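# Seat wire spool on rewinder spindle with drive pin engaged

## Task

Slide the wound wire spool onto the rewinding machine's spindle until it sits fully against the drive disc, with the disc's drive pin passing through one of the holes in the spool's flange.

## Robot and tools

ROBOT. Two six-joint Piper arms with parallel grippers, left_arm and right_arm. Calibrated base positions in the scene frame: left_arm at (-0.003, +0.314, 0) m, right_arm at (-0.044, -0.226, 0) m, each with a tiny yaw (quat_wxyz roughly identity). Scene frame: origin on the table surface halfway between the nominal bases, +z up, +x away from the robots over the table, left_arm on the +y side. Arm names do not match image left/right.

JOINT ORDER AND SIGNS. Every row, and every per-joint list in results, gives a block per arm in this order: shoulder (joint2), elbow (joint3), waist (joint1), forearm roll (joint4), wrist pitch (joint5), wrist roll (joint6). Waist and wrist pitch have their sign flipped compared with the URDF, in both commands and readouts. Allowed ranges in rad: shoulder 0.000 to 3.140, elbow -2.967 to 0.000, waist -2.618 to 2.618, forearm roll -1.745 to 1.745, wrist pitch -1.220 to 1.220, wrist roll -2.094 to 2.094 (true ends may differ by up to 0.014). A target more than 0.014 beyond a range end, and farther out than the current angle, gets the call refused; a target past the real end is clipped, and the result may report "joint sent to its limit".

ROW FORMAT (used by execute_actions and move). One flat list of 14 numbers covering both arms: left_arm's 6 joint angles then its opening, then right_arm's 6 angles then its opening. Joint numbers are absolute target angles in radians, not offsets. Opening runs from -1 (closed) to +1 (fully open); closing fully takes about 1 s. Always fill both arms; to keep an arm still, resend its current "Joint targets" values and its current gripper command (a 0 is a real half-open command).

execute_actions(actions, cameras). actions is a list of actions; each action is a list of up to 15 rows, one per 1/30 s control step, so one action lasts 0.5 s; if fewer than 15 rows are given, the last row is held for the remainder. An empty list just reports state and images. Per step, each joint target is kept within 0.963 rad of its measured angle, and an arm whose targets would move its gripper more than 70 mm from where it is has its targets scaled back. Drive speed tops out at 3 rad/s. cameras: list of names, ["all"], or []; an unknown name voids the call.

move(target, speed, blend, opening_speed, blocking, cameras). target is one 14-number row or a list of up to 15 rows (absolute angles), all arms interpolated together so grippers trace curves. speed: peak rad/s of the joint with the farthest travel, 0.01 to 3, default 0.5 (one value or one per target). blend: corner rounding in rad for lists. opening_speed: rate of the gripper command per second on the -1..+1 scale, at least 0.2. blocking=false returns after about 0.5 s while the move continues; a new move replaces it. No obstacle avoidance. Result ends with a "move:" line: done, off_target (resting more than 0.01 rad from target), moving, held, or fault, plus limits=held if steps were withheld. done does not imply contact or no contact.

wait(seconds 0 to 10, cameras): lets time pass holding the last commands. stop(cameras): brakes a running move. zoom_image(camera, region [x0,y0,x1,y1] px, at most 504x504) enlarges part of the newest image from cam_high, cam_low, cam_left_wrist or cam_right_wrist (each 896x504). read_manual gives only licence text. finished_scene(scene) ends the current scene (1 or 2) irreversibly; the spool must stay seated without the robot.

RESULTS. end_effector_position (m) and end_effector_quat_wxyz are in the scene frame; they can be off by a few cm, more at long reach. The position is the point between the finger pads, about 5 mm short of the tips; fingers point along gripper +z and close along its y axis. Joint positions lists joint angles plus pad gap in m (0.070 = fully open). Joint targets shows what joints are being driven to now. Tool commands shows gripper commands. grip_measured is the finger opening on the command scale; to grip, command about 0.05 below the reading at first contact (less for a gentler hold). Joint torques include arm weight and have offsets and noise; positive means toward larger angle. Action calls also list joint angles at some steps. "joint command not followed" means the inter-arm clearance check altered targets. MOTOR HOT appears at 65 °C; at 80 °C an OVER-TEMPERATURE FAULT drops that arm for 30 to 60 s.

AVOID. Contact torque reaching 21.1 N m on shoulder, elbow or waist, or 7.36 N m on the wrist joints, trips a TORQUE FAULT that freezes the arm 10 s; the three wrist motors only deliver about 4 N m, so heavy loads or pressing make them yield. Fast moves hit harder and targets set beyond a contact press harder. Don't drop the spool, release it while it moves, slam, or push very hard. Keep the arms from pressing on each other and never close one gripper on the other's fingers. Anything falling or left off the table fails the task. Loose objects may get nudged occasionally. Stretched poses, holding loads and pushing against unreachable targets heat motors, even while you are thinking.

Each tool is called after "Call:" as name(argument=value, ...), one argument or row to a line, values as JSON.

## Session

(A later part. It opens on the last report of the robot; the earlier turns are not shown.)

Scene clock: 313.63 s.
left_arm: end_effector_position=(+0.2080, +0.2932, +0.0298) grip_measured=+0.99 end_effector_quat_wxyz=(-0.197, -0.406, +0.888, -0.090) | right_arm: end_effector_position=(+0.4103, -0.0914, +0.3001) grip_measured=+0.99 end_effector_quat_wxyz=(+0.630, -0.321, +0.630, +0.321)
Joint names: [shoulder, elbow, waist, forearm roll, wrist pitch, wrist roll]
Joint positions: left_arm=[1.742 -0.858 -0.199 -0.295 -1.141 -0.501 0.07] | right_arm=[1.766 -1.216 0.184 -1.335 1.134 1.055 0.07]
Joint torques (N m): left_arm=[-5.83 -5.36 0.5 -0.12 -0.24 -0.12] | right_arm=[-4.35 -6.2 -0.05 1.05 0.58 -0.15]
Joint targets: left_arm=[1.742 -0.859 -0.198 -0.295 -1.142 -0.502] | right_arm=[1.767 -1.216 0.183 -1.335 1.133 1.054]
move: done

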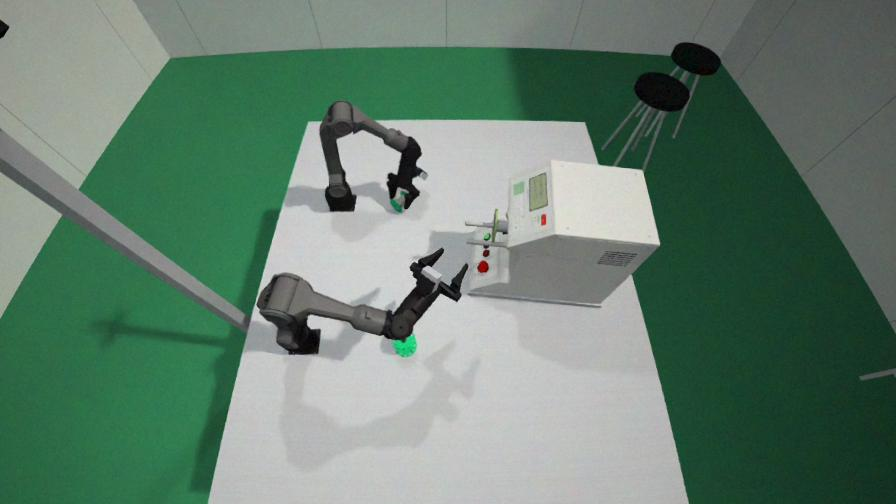

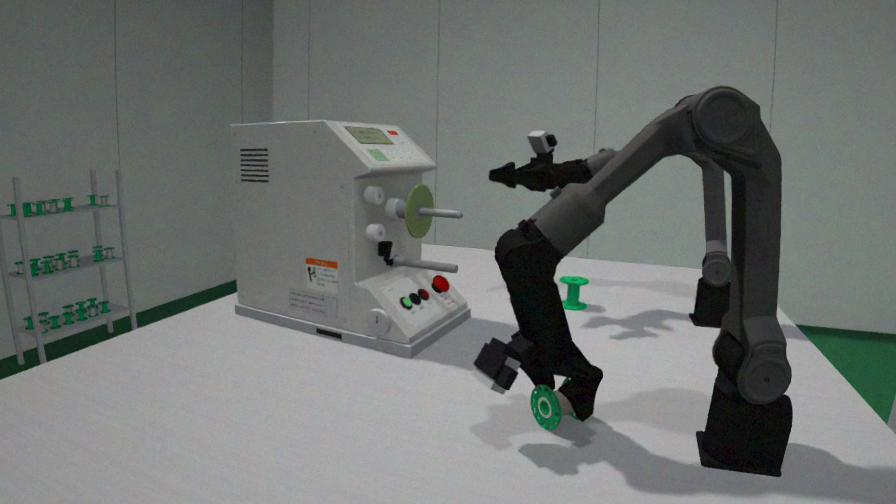

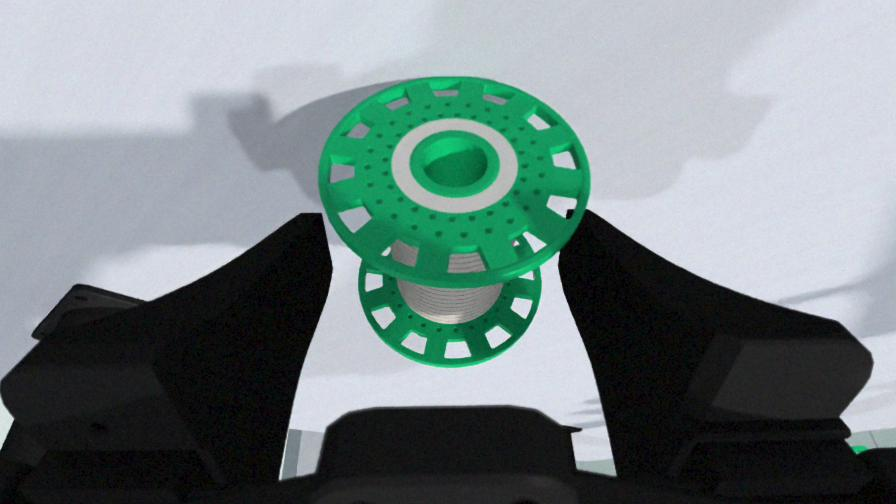

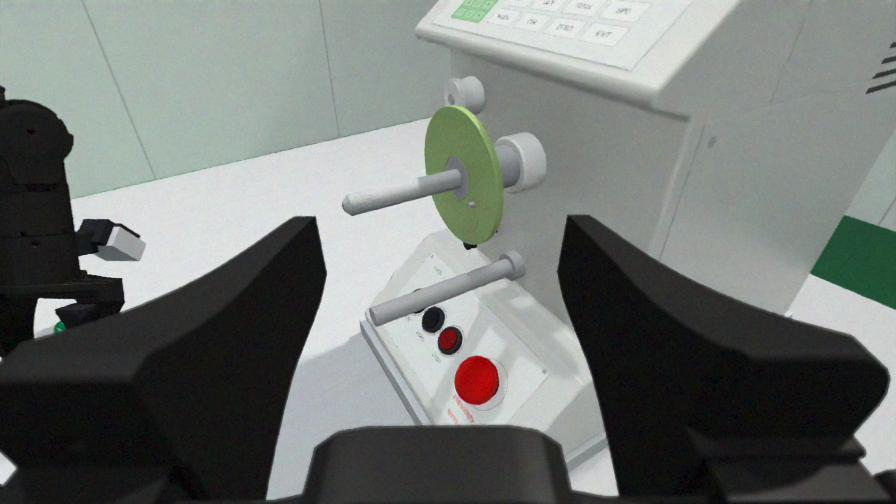

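Call:
zoom_image(
  camera="cam_left_wrist",
  region=[310, 65, 600, 375],
)

Call:
zoom_image(
  camera="cam_right_wrist",
  region=[330, 80, 570, 260],
)

Scaled by 1.626 from the camera's 896x504 image, which has a finer 1280x720 frame.

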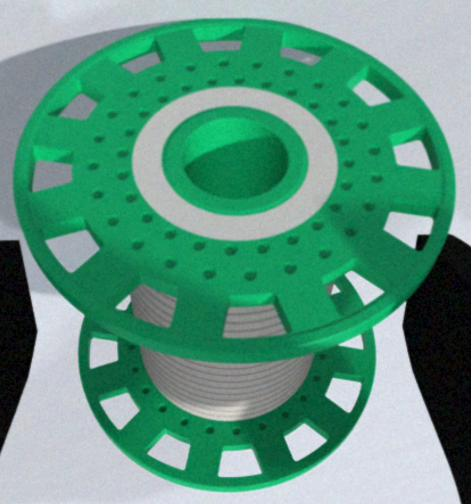

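Scaled by 2.100 from the camera's 896x504 image, which has a finer 1280x720 frame.

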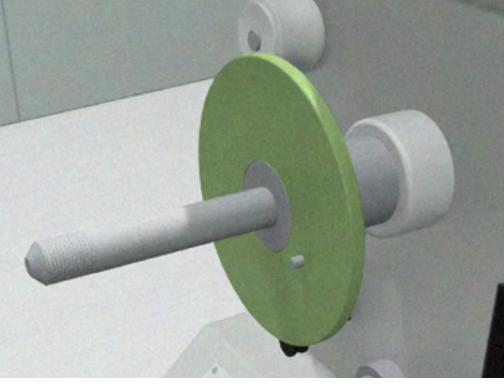

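Call:
zoom_image(
  camera="cam_left_wrist",
  region=[380, 100, 530, 230],
)

Call:
zoom_image(
  camera="cam_left_wrist",
  region=[340, 230, 560, 380],
)

Scaled by 3.360 from the camera's 896x504 image, which has a finer 1280x720 frame.

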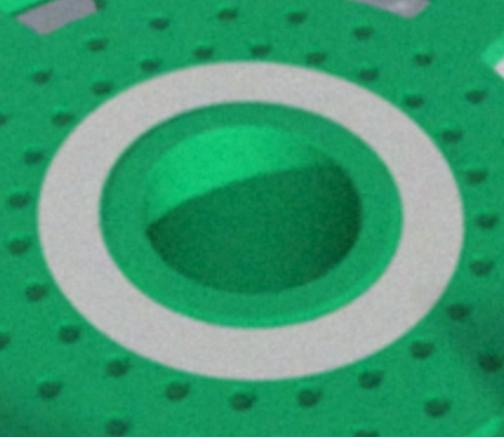

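Scaled by 2.291 from the camera's 896x504 image, which has a finer 1280x720 frame.

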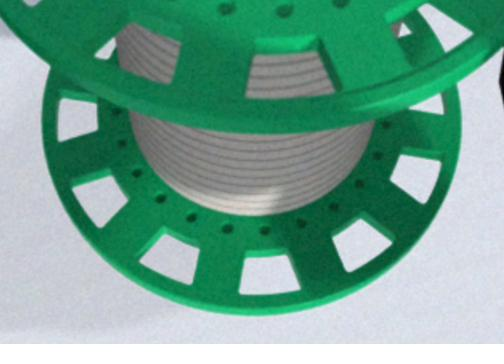

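Call:
zoom_image(
  camera="cam_right_wrist",
  region=[330, 150, 490, 240],
)

Call:
zoom_image(
  camera="cam_right_wrist",
  region=[410, 90, 560, 260],
)

Scaled by 3.150 from the camera's 896x504 image, which has a finer 1280x720 frame.

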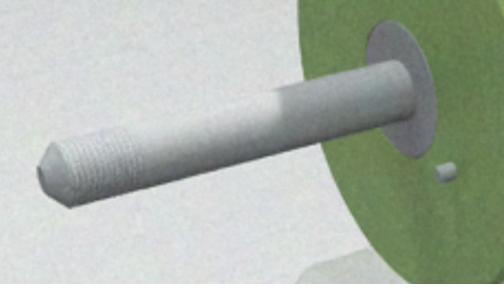

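Scaled by 2.965 from the camera's 896x504 image, which has a finer 1280x720 frame.

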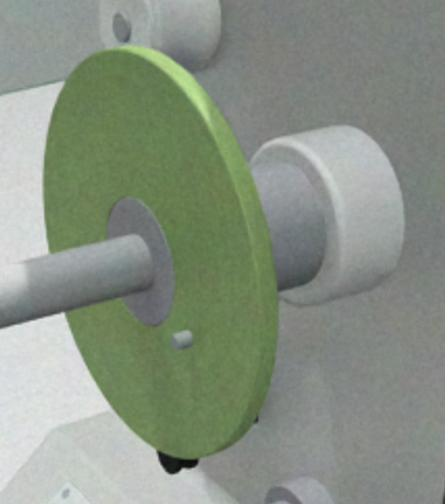

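Call:
move(
  target=[
    [1.7501, -0.8714, -0.1850, -0.2995, -1.1425, -0.5128, 1.0, 1.7668, -1.2160, 0.1830, -1.3348, 1.1334, 1.0545, 1.0],
    [1.7501, -0.8714, -0.1850, -0.2995, -1.1425, -0.5128, -0.09, 1.7668, -1.2160, 0.1830, -1.3348, 1.1334, 1.0545, 1.0],
  ],
  speed=0.1,
  opening_speed=0.7,
  cameras=["cam_left_wrist", "cam_low"],
)

Scene clock: 346.20 s.
left_arm: end_effector_position=(+0.2114, +0.2902, +0.0300) grip_measured=-0.01 end_effector_quat_wxyz=(-0.197, -0.405, +0.888, -0.090) | right_arm: end_effector_position=(+0.4102, -0.0910, +0.3001) grip_measured=+0.99 end_effector_quat_wxyz=(+0.630, -0.321, +0.630, +0.321)
Joint names: [shoulder, elbow, waist, forearm roll, wrist pitch, wrist roll]
Joint positions: left_arm=[1.75 -0.871 -0.185 -0.299 -1.143 -0.512 0.035] | right_arm=[1.766 -1.216 0.183 -1.335 1.134 1.055 0.07]
Joint torques (N m): left_arm=[-4.78 -4.6 0.07 -0.36 -0.03 0.23] | right_arm=[-5.13 -4.31 0.06 0.94 0.56 -0.05]
Joint targets: left_arm=[1.750 -0.871 -0.185 -0.300 -1.143 -0.513] | right_arm=[1.767 -1.216 0.183 -1.335 1.133 1.055]
move: done
Images, in order (width x height): cam_low 896x504, cam_left_wrist 896x504.

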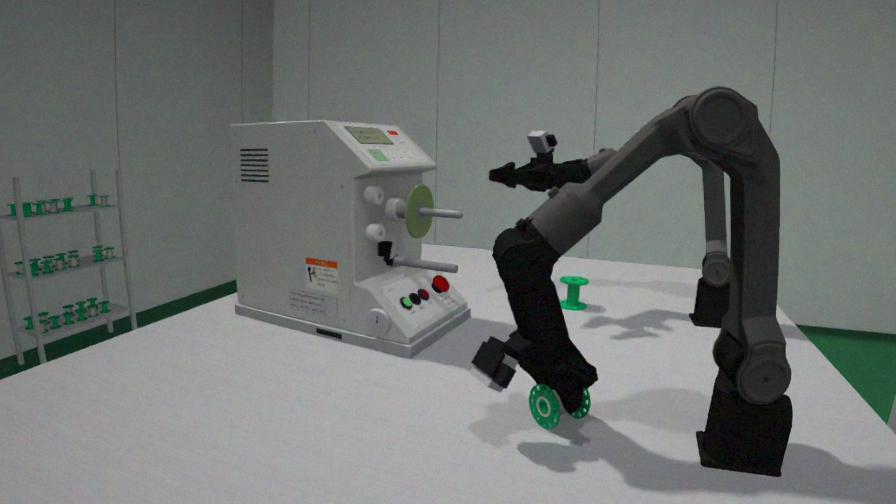

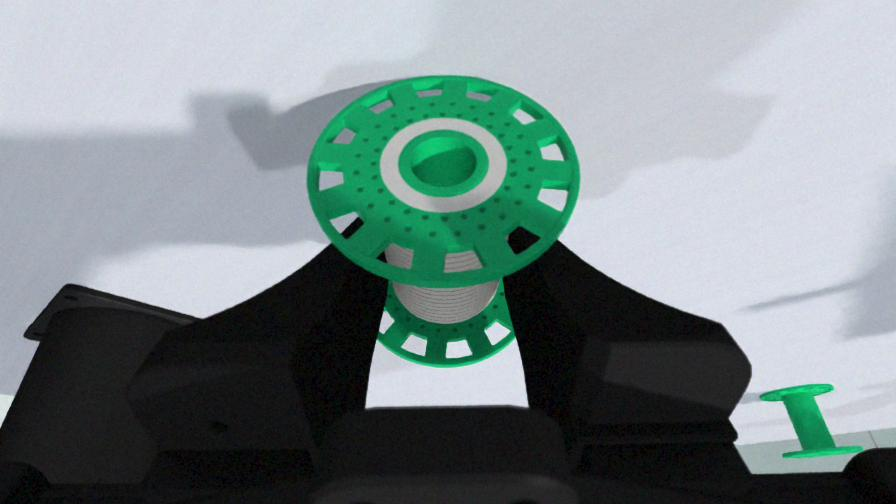

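Call:
zoom_image(
  camera="cam_left_wrist",
  region=[300, 65, 590, 375],
)

Scaled by 1.626 from the camera's 896x504 image, which has a finer 1280x720 frame.

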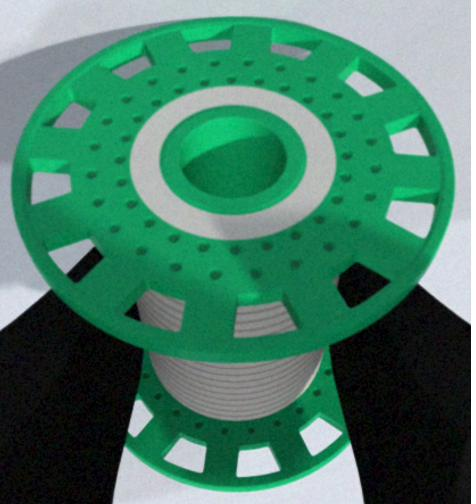

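Call:
move(
  target=[
    [1.3624, -0.8327, 0.0816, 0.0, -1.1283, -0.9547, -0.09, 1.7668, -1.2160, 0.1830, -1.3348, 1.1334, 1.0545, 1.0],
    [1.6377, -1.2248, 0.1117, 1.5207, 1.1009, 0.3616, -0.09, 1.7668, -1.2160, 0.1830, -1.3348, 1.1334, 1.0545, 1.0],
  ],
  speed=[0.4, 0.7],
  blend=[0.12, 0],
  cameras=["all"],
)

Scene clock: 363.00 s.
left_arm: end_effector_position=(+0.3689, +0.0670, +0.3201) grip_measured=-0.01 end_effector_quat_wxyz=(+0.658, +0.735, +0.106, +0.128) | right_arm: end_effector_position=(+0.4102, -0.0910, +0.3001) grip_measured=+0.99 end_effector_quat_wxyz=(+0.630, -0.321, +0.630, +0.321)
Joint names: [shoulder, elbow, waist, forearm roll, wrist pitch, wrist roll]
Joint positions: left_arm=[1.637 -1.224 0.112 1.521 1.101 0.362 0.035] | right_arm=[1.766 -1.216 0.183 -1.335 1.134 1.055 0.07]
Joint torques (N m): left_arm=[-6.41 -8.38 0.63 -1.3 0.3 -0.25] | right_arm=[-5.1 -4.37 0.26 1.02 0.69 -0.05]
Joint targets: left_arm=[1.638 -1.225 0.112 1.521 1.101 0.362] | right_arm=[1.767 -1.216 0.183 -1.335 1.133 1.054]
move: done

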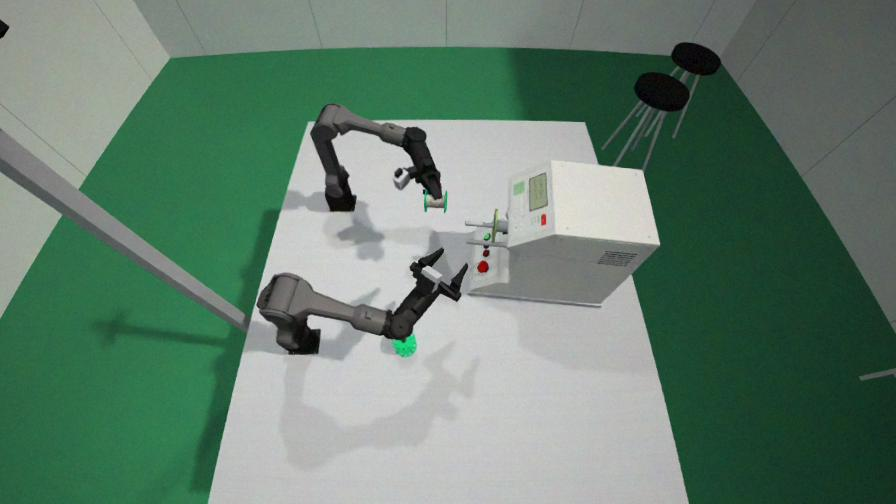

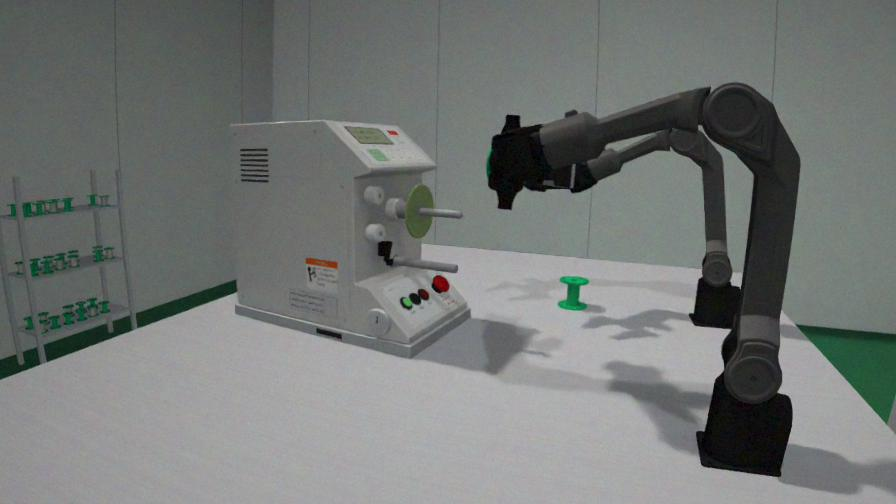

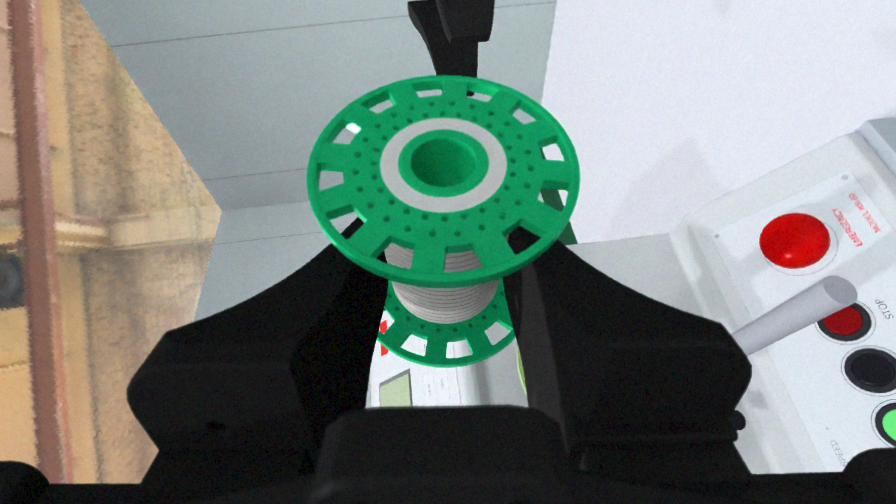

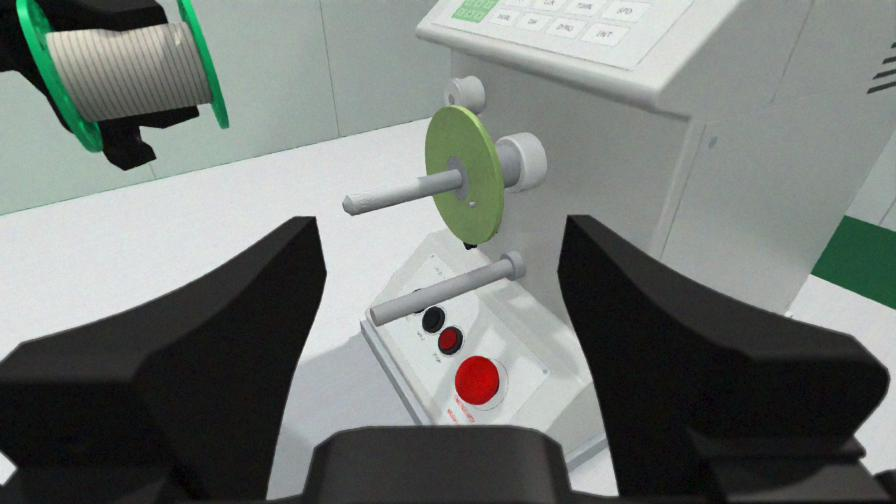

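Call:
move(
  target=[1.7465, -1.0221, 0.1117, 1.3700, 1.1403, 0.7052, -0.09, 1.7668, -1.2160, 0.1830, -1.3348, 1.1334, 1.0545, 1.0],
  speed=0.4,
  cameras=["all"],
)

Scene clock: 367.37 s.
left_arm: end_effector_position=(+0.3688, +0.0670, +0.2389) grip_measured=-0.01 end_effector_quat_wxyz=(+0.657, +0.735, +0.107, +0.127) | right_arm: end_effector_position=(+0.4102, -0.0910, +0.3001) grip_measured=+0.99 end_effector_quat_wxyz=(+0.630, -0.321, +0.630, +0.321)
Joint names: [shoulder, elbow, waist, forearm roll, wrist pitch, wrist roll]
Joint positions: left_arm=[1.748 -1.02 0.112 1.37 1.14 0.706 0.035] | right_arm=[1.766 -1.216 0.183 -1.335 1.134 1.055 0.07]
Joint torques (N m): left_arm=[-8.16 -7.95 -0.18 -1.1 0.68 -0.26] | right_arm=[-5.1 -4.37 0.35 1.06 0.74 -0.07]
Joint targets: left_arm=[1.746 -1.022 0.112 1.370 1.140 0.705] | right_arm=[1.767 -1.216 0.183 -1.335 1.133 1.054]
move: done

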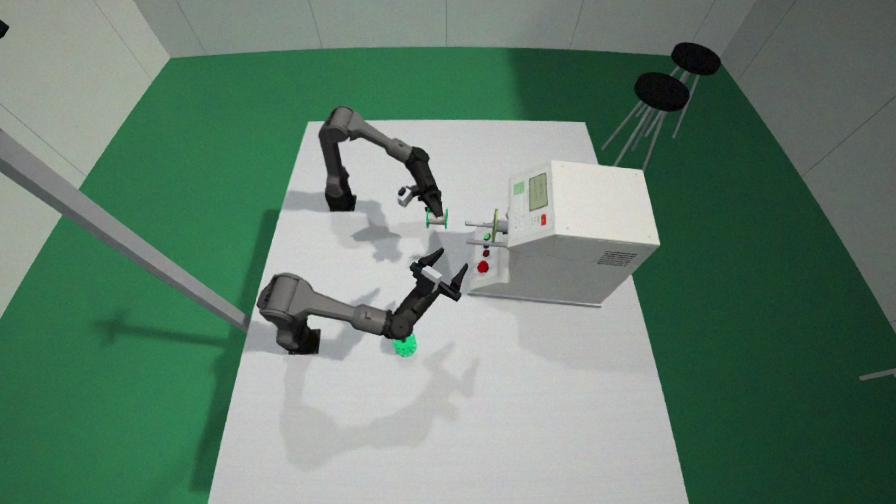

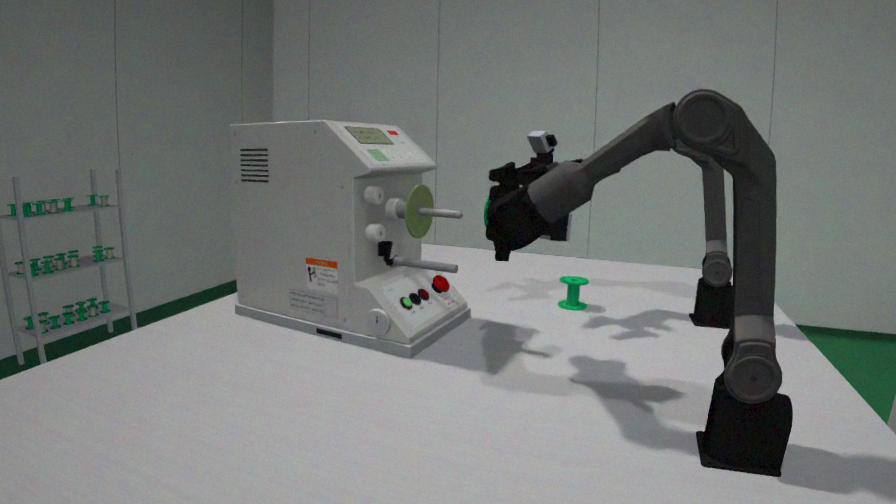

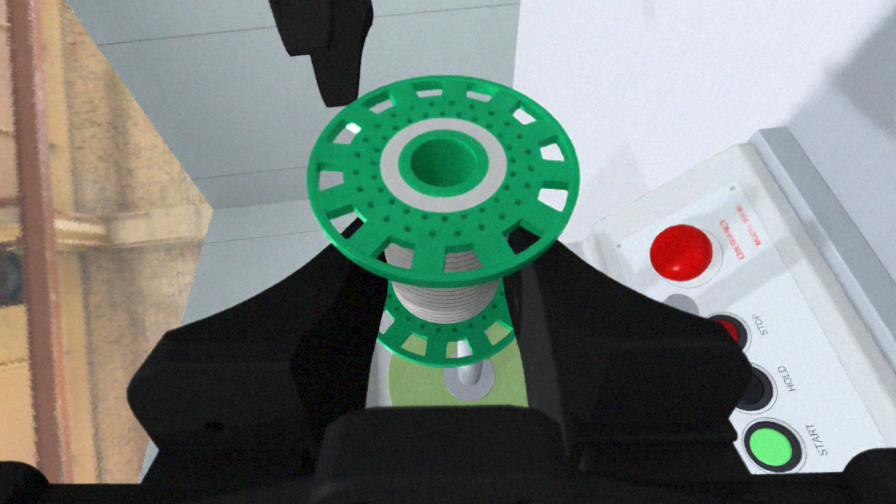

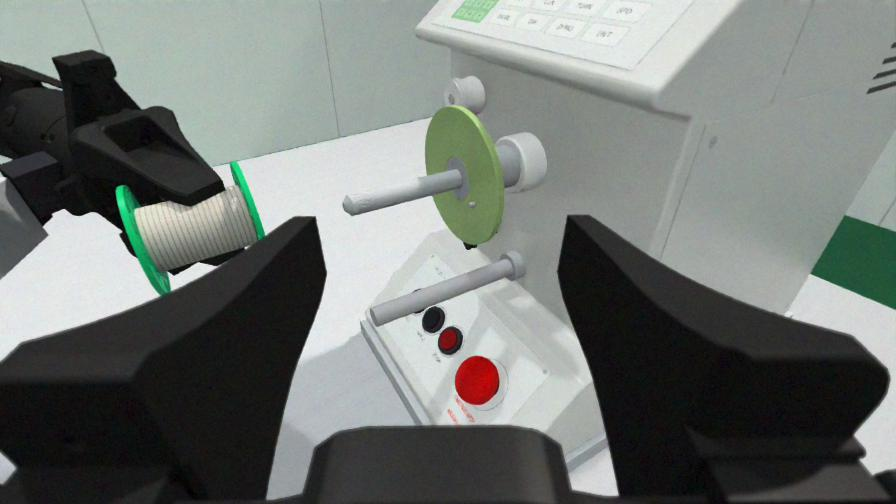

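Call:
zoom_image(
  camera="cam_right_wrist",
  region=[90, 130, 490, 330],
)

Call:
zoom_image(
  camera="cam_left_wrist",
  region=[360, 270, 560, 420],
)

Call:
zoom_image(
  camera="cam_high",
  region=[400, 180, 540, 260],
)

Call:
zoom_image(
  camera="cam_low",
  region=[380, 160, 540, 280],
)

Scaled by 1.260 from the camera's 896x504 image, which has a finer 1280x720 frame.

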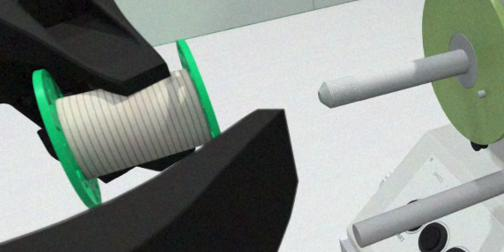

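Scaled by 2.520 from the camera's 896x504 image, which has a finer 1280x720 frame.

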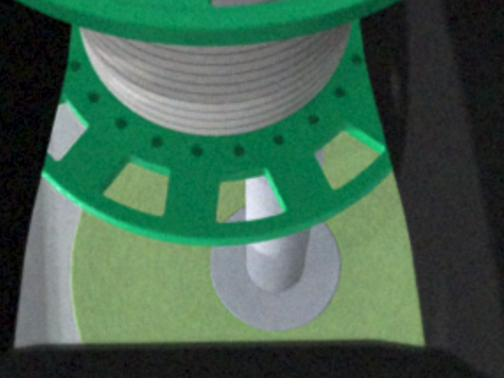

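Scaled by 3.600 from the camera's 896x504 image, which has a finer 1280x720 frame.

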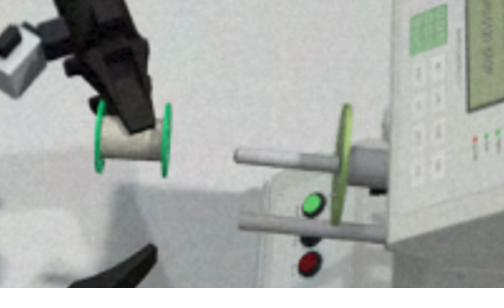

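Scaled by 3.150 from the camera's 896x504 image, which has a finer 1280x720 frame.

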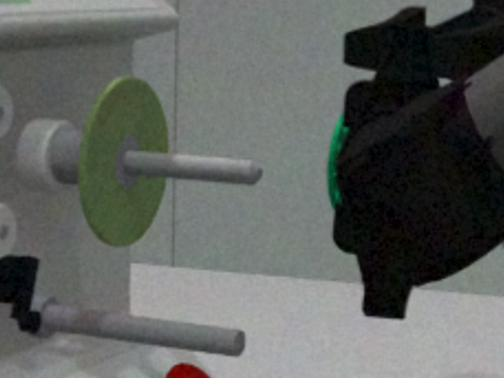

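Call:
zoom_image(
  camera="cam_left_wrist",
  region=[430, 325, 510, 405],
)

Call:
zoom_image(
  camera="cam_right_wrist",
  region=[100, 150, 280, 310],
)

Scaled by 6.300 from the camera's 896x504 image, which has a finer 1280x720 frame.

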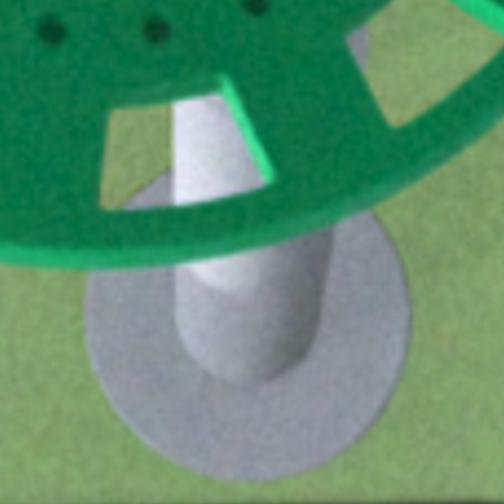

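Scaled by 2.800 from the camera's 896x504 image, which has a finer 1280x720 frame.

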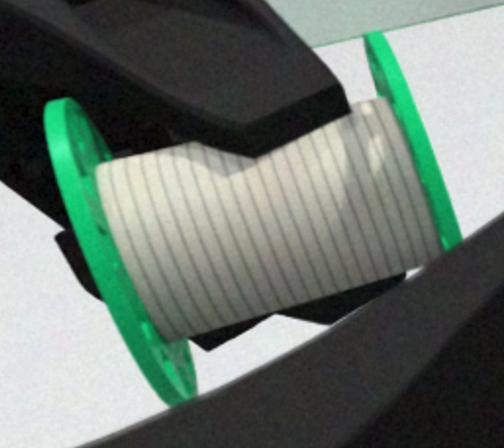

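Call:
execute_actions(
  actions=[],
  cameras=["all"],
)

Scene clock: 384.23 s.
left_arm: end_effector_position=(+0.3690, +0.0670, +0.2399) grip_measured=-0.01 end_effector_quat_wxyz=(+0.658, +0.735, +0.106, +0.128) | right_arm: end_effector_position=(+0.4102, -0.0910, +0.3001) grip_measured=+0.99 end_effector_quat_wxyz=(+0.630, -0.321, +0.630, +0.321)
Joint names: [shoulder, elbow, waist, forearm roll, wrist pitch, wrist roll]
Joint positions: left_arm=[1.747 -1.022 0.112 1.37 1.14 0.706 0.035] | right_arm=[1.766 -1.216 0.183 -1.335 1.134 1.055 0.07]
Joint torques (N m): left_arm=[-8.48 -7.37 0 -1.07 0.55 -0.21] | right_arm=[-5.08 -4.39 0.38 1.08 0.77 -0.08]
Motor temperatures (°C): left_arm=[33 32 34 35 33 29] | right_arm=[41 32 29 35 38 28]
Joint targets: left_arm=[1.747 -1.022 0.112 1.370 1.140 0.705] | right_arm=[1.767 -1.216 0.183 -1.335 1.133 1.054]
Tool commands: left_gripper/opening=-0.09 right_gripper/opening=+1.0

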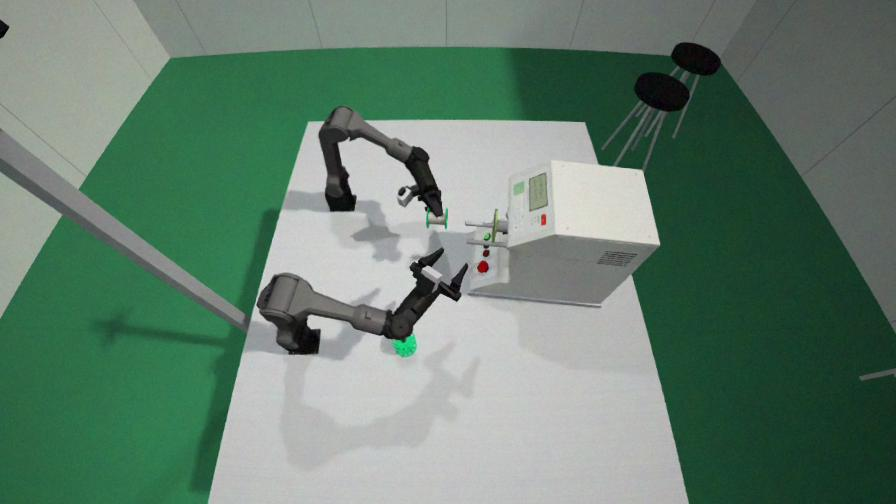

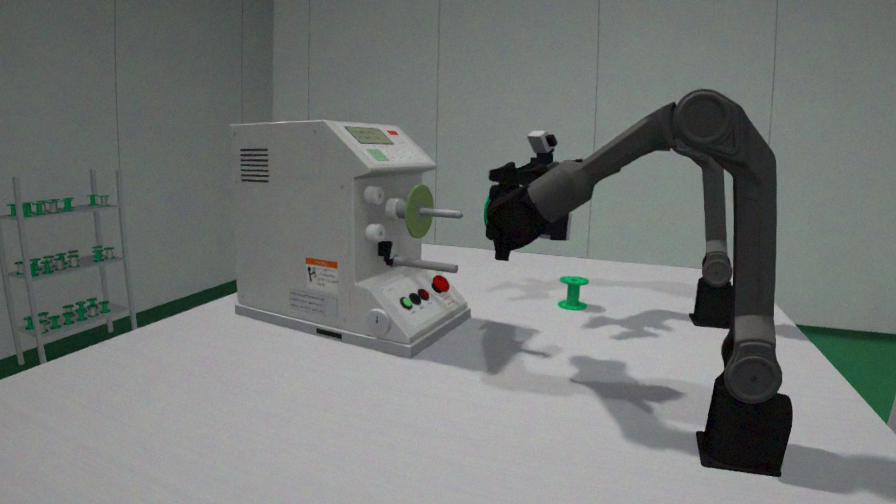

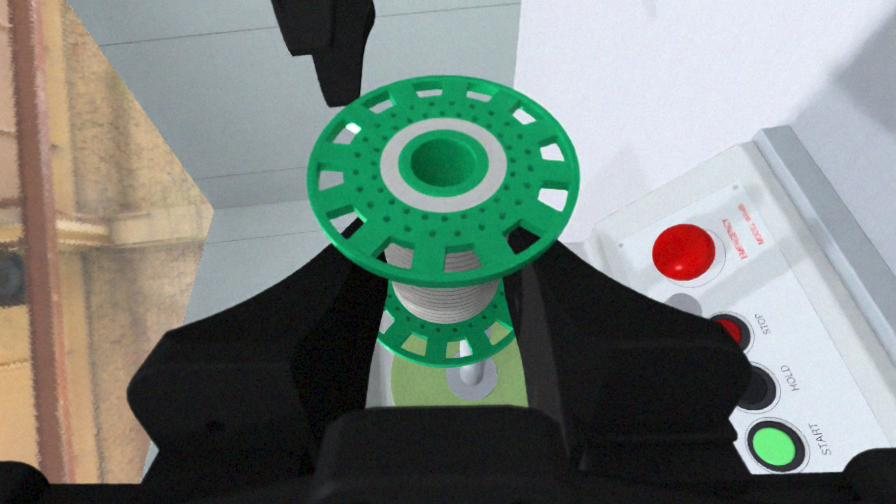

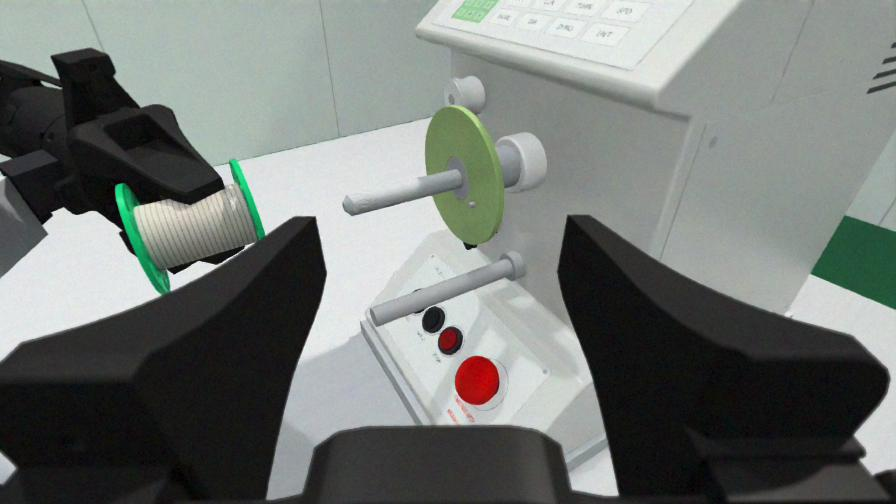

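Call:
zoom_image(
  camera="cam_right_wrist",
  region=[90, 90, 530, 330],
)

Call:
zoom_image(
  camera="cam_high",
  region=[400, 180, 540, 260],
)

Call:
zoom_image(
  camera="cam_left_wrist",
  region=[370, 270, 530, 420],
)

Scaled by 1.145 from the camera's 896x504 image, which has a finer 1280x720 frame.

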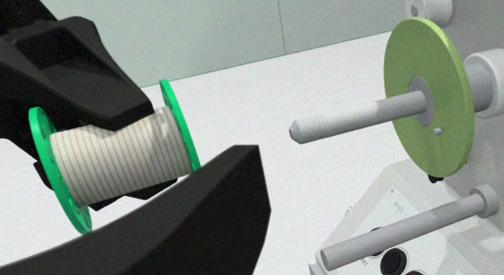

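Scaled by 3.600 from the camera's 896x504 image, which has a finer 1280x720 frame.

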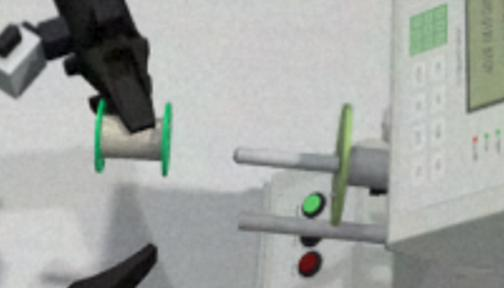

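Scaled by 3.150 from the camera's 896x504 image, which has a finer 1280x720 frame.

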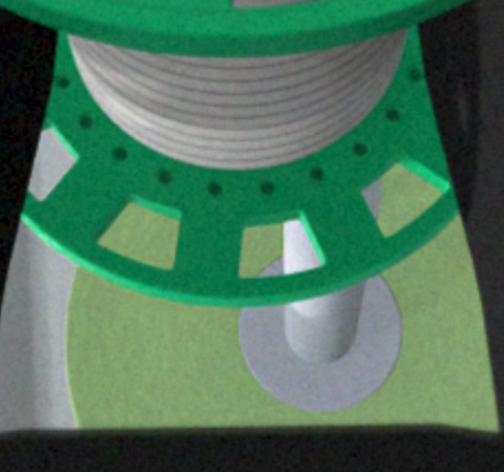

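Call:
zoom_image(
  camera="cam_high",
  region=[415, 200, 465, 235],
)

Call:
zoom_image(
  camera="cam_high",
  region=[460, 205, 510, 250],
)

Call:
zoom_image(
  camera="cam_low",
  region=[380, 160, 540, 290],
)

Scaled by 10.080 from the camera's 896x504 image, which has a finer 1280x720 frame.

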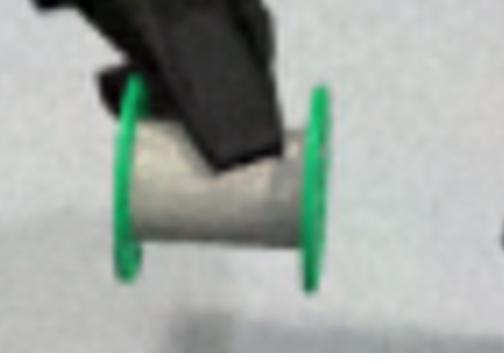

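Scaled by 10.080 from the camera's 896x504 image, which has a finer 1280x720 frame.

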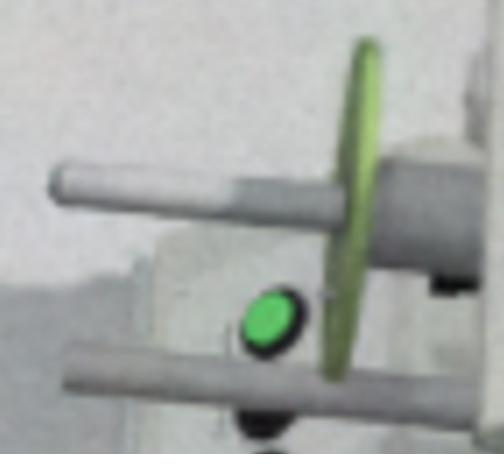

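Scaled by 3.150 from the camera's 896x504 image, which has a finer 1280x720 frame.

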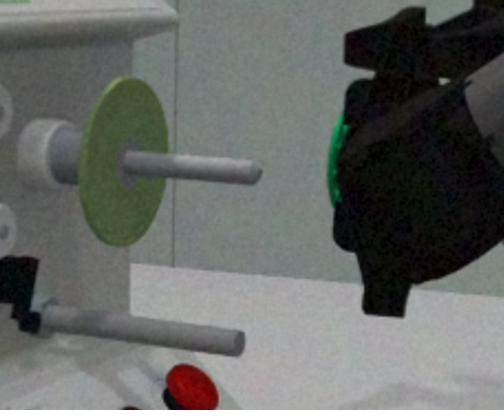

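Call:
zoom_image(
  camera="cam_right_wrist",
  region=[100, 140, 280, 310],
)

Call:
zoom_image(
  camera="cam_right_wrist",
  region=[330, 90, 550, 340],
)

Scaled by 2.800 from the camera's 896x504 image, which has a finer 1280x720 frame.

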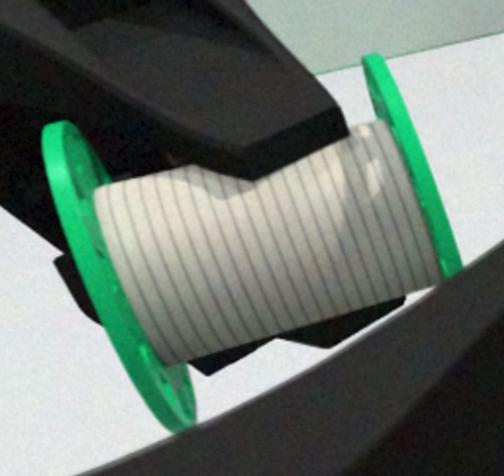

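Scaled by 2.016 from the camera's 896x504 image, which has a finer 1280x720 frame.

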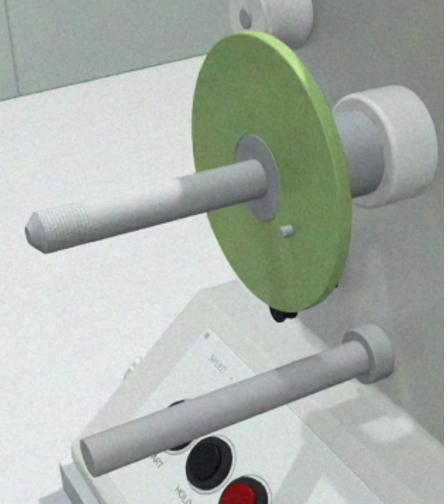

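Call:
move(
  target=[1.9052, -1.2083, 0.1116, 1.4048, 1.1505, 0.6529, -0.09, 1.7668, -1.2160, 0.1830, -1.3348, 1.1334, 1.0545, 1.0],
  speed=0.25,
  cameras=["all"],
)

Scene clock: 405.93 s.
left_arm: end_effector_position=(+0.4092, +0.0597, +0.2269) grip_measured=-0.01 end_effector_quat_wxyz=(+0.657, +0.738, +0.103, +0.114) | right_arm: end_effector_position=(+0.4102, -0.0910, +0.3001) grip_measured=+0.99 end_effector_quat_wxyz=(+0.630, -0.321, +0.630, +0.321)
Joint names: [shoulder, elbow, waist, forearm roll, wrist pitch, wrist roll]
Joint positions: left_arm=[1.907 -1.21 0.112 1.404 1.15 0.653 0.035] | right_arm=[1.766 -1.216 0.183 -1.335 1.134 1.055 0.07]
Joint torques (N m): left_arm=[-9.89 -5.82 0.02 -1.11 0.65 -0.03] | right_arm=[-5.06 -4.39 0.45 1.07 0.75 -0.1]
Joint targets: left_arm=[1.905 -1.208 0.112 1.405 1.151 0.653] | right_arm=[1.767 -1.216 0.183 -1.335 1.133 1.054]
move: done

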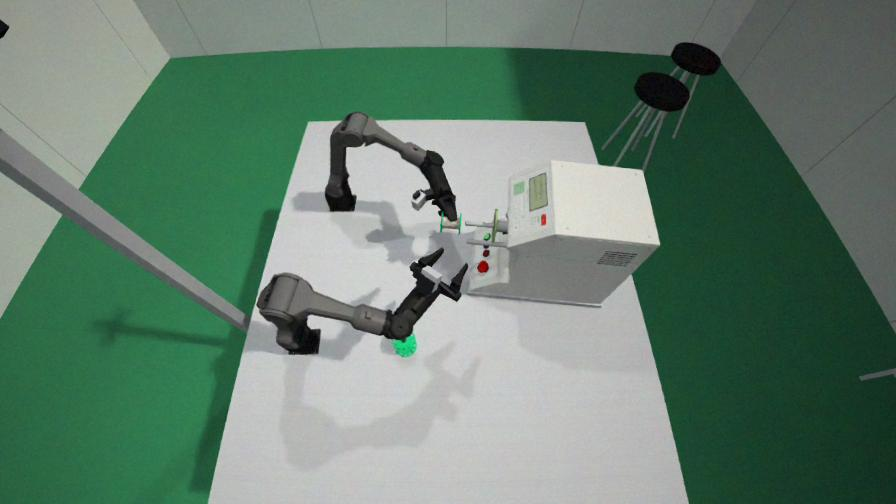

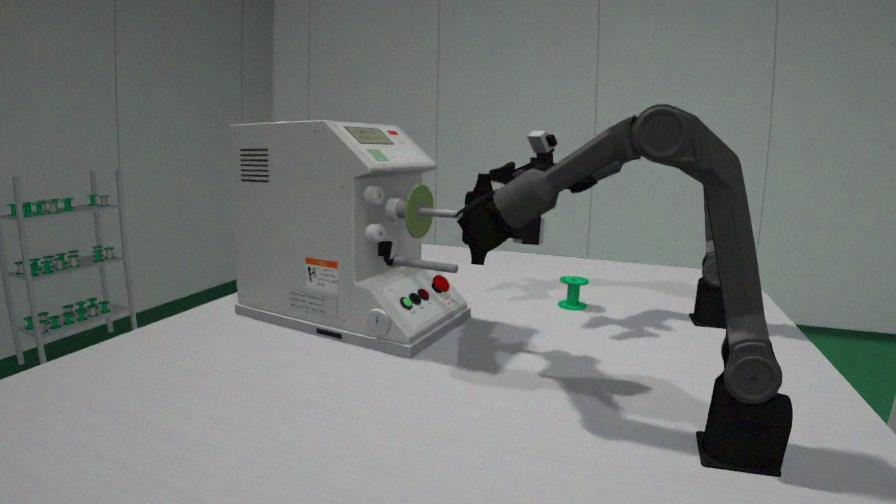

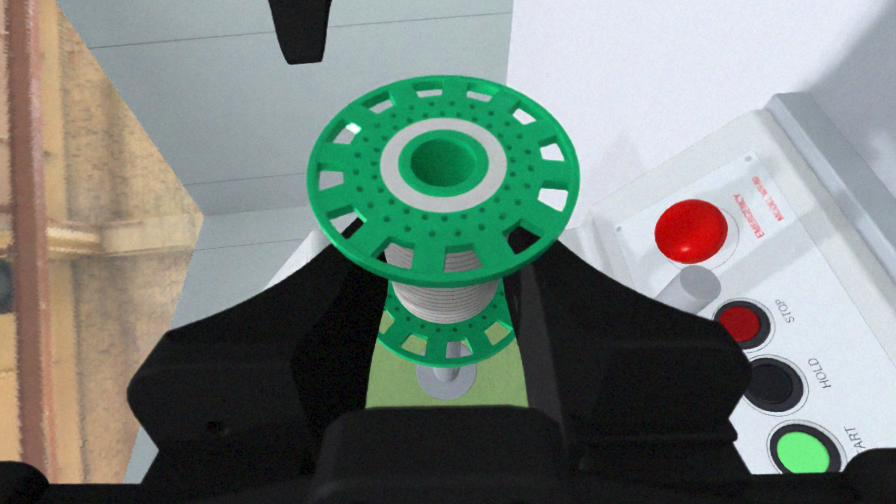

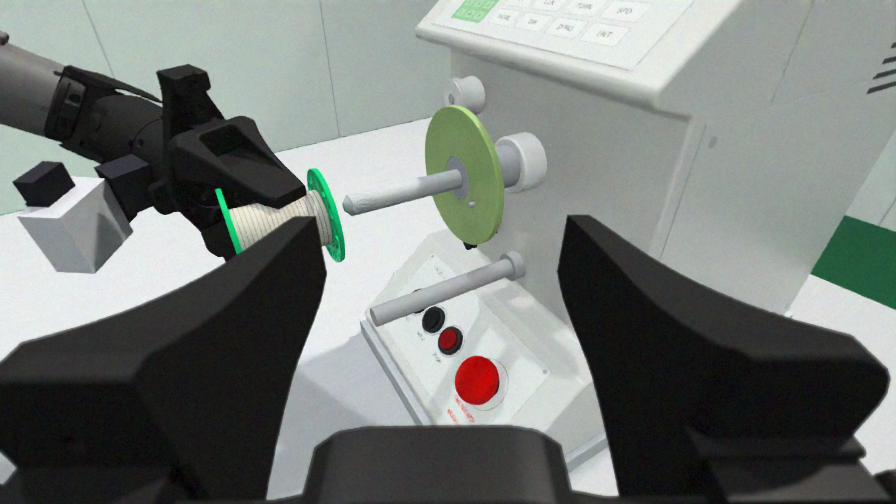

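Call:
zoom_image(
  camera="cam_right_wrist",
  region=[190, 90, 550, 290],
)

Call:
zoom_image(
  camera="cam_high",
  region=[430, 195, 510, 250],
)

Call:
zoom_image(
  camera="cam_left_wrist",
  region=[370, 270, 530, 420],
)

Call:
zoom_image(
  camera="cam_low",
  region=[390, 160, 510, 280],
)

Scaled by 1.400 from the camera's 896x504 image, which has a finer 1280x720 frame.

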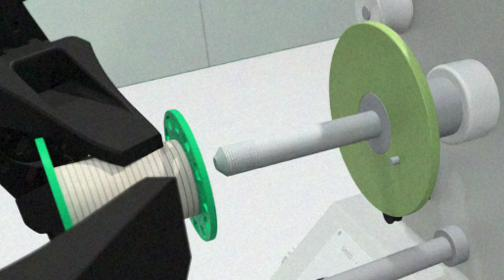

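Scaled by 6.300 from the camera's 896x504 image, which has a finer 1280x720 frame.

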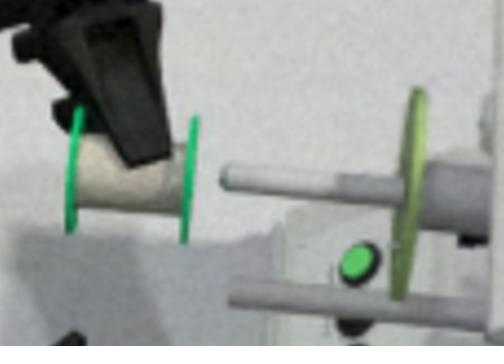

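Scaled by 3.150 from the camera's 896x504 image, which has a finer 1280x720 frame.

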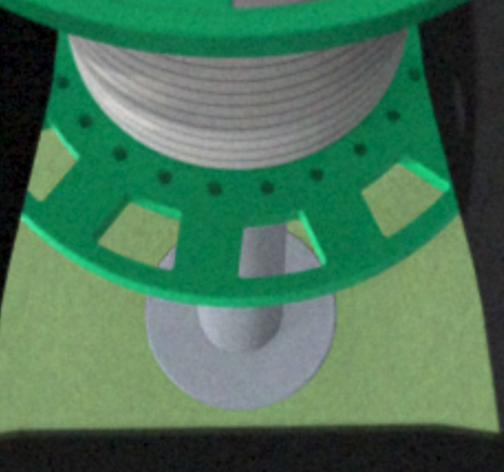

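Scaled by 4.200 from the camera's 896x504 image, which has a finer 1280x720 frame.

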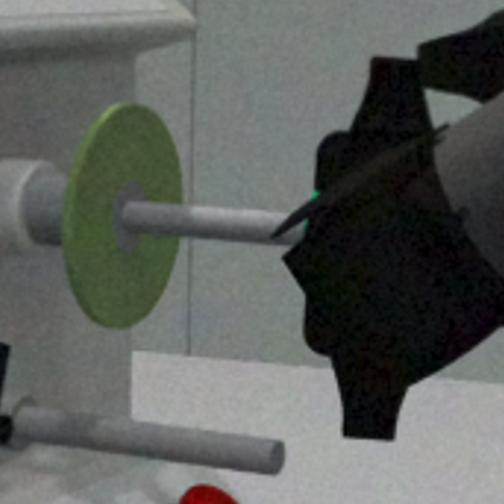

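Call:
zoom_image(
  camera="cam_left_wrist",
  region=[405, 325, 485, 405],
)

Scaled by 6.300 from the camera's 896x504 image, which has a finer 1280x720 frame.

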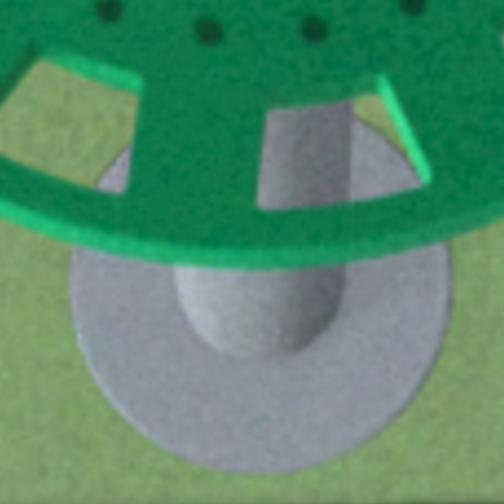

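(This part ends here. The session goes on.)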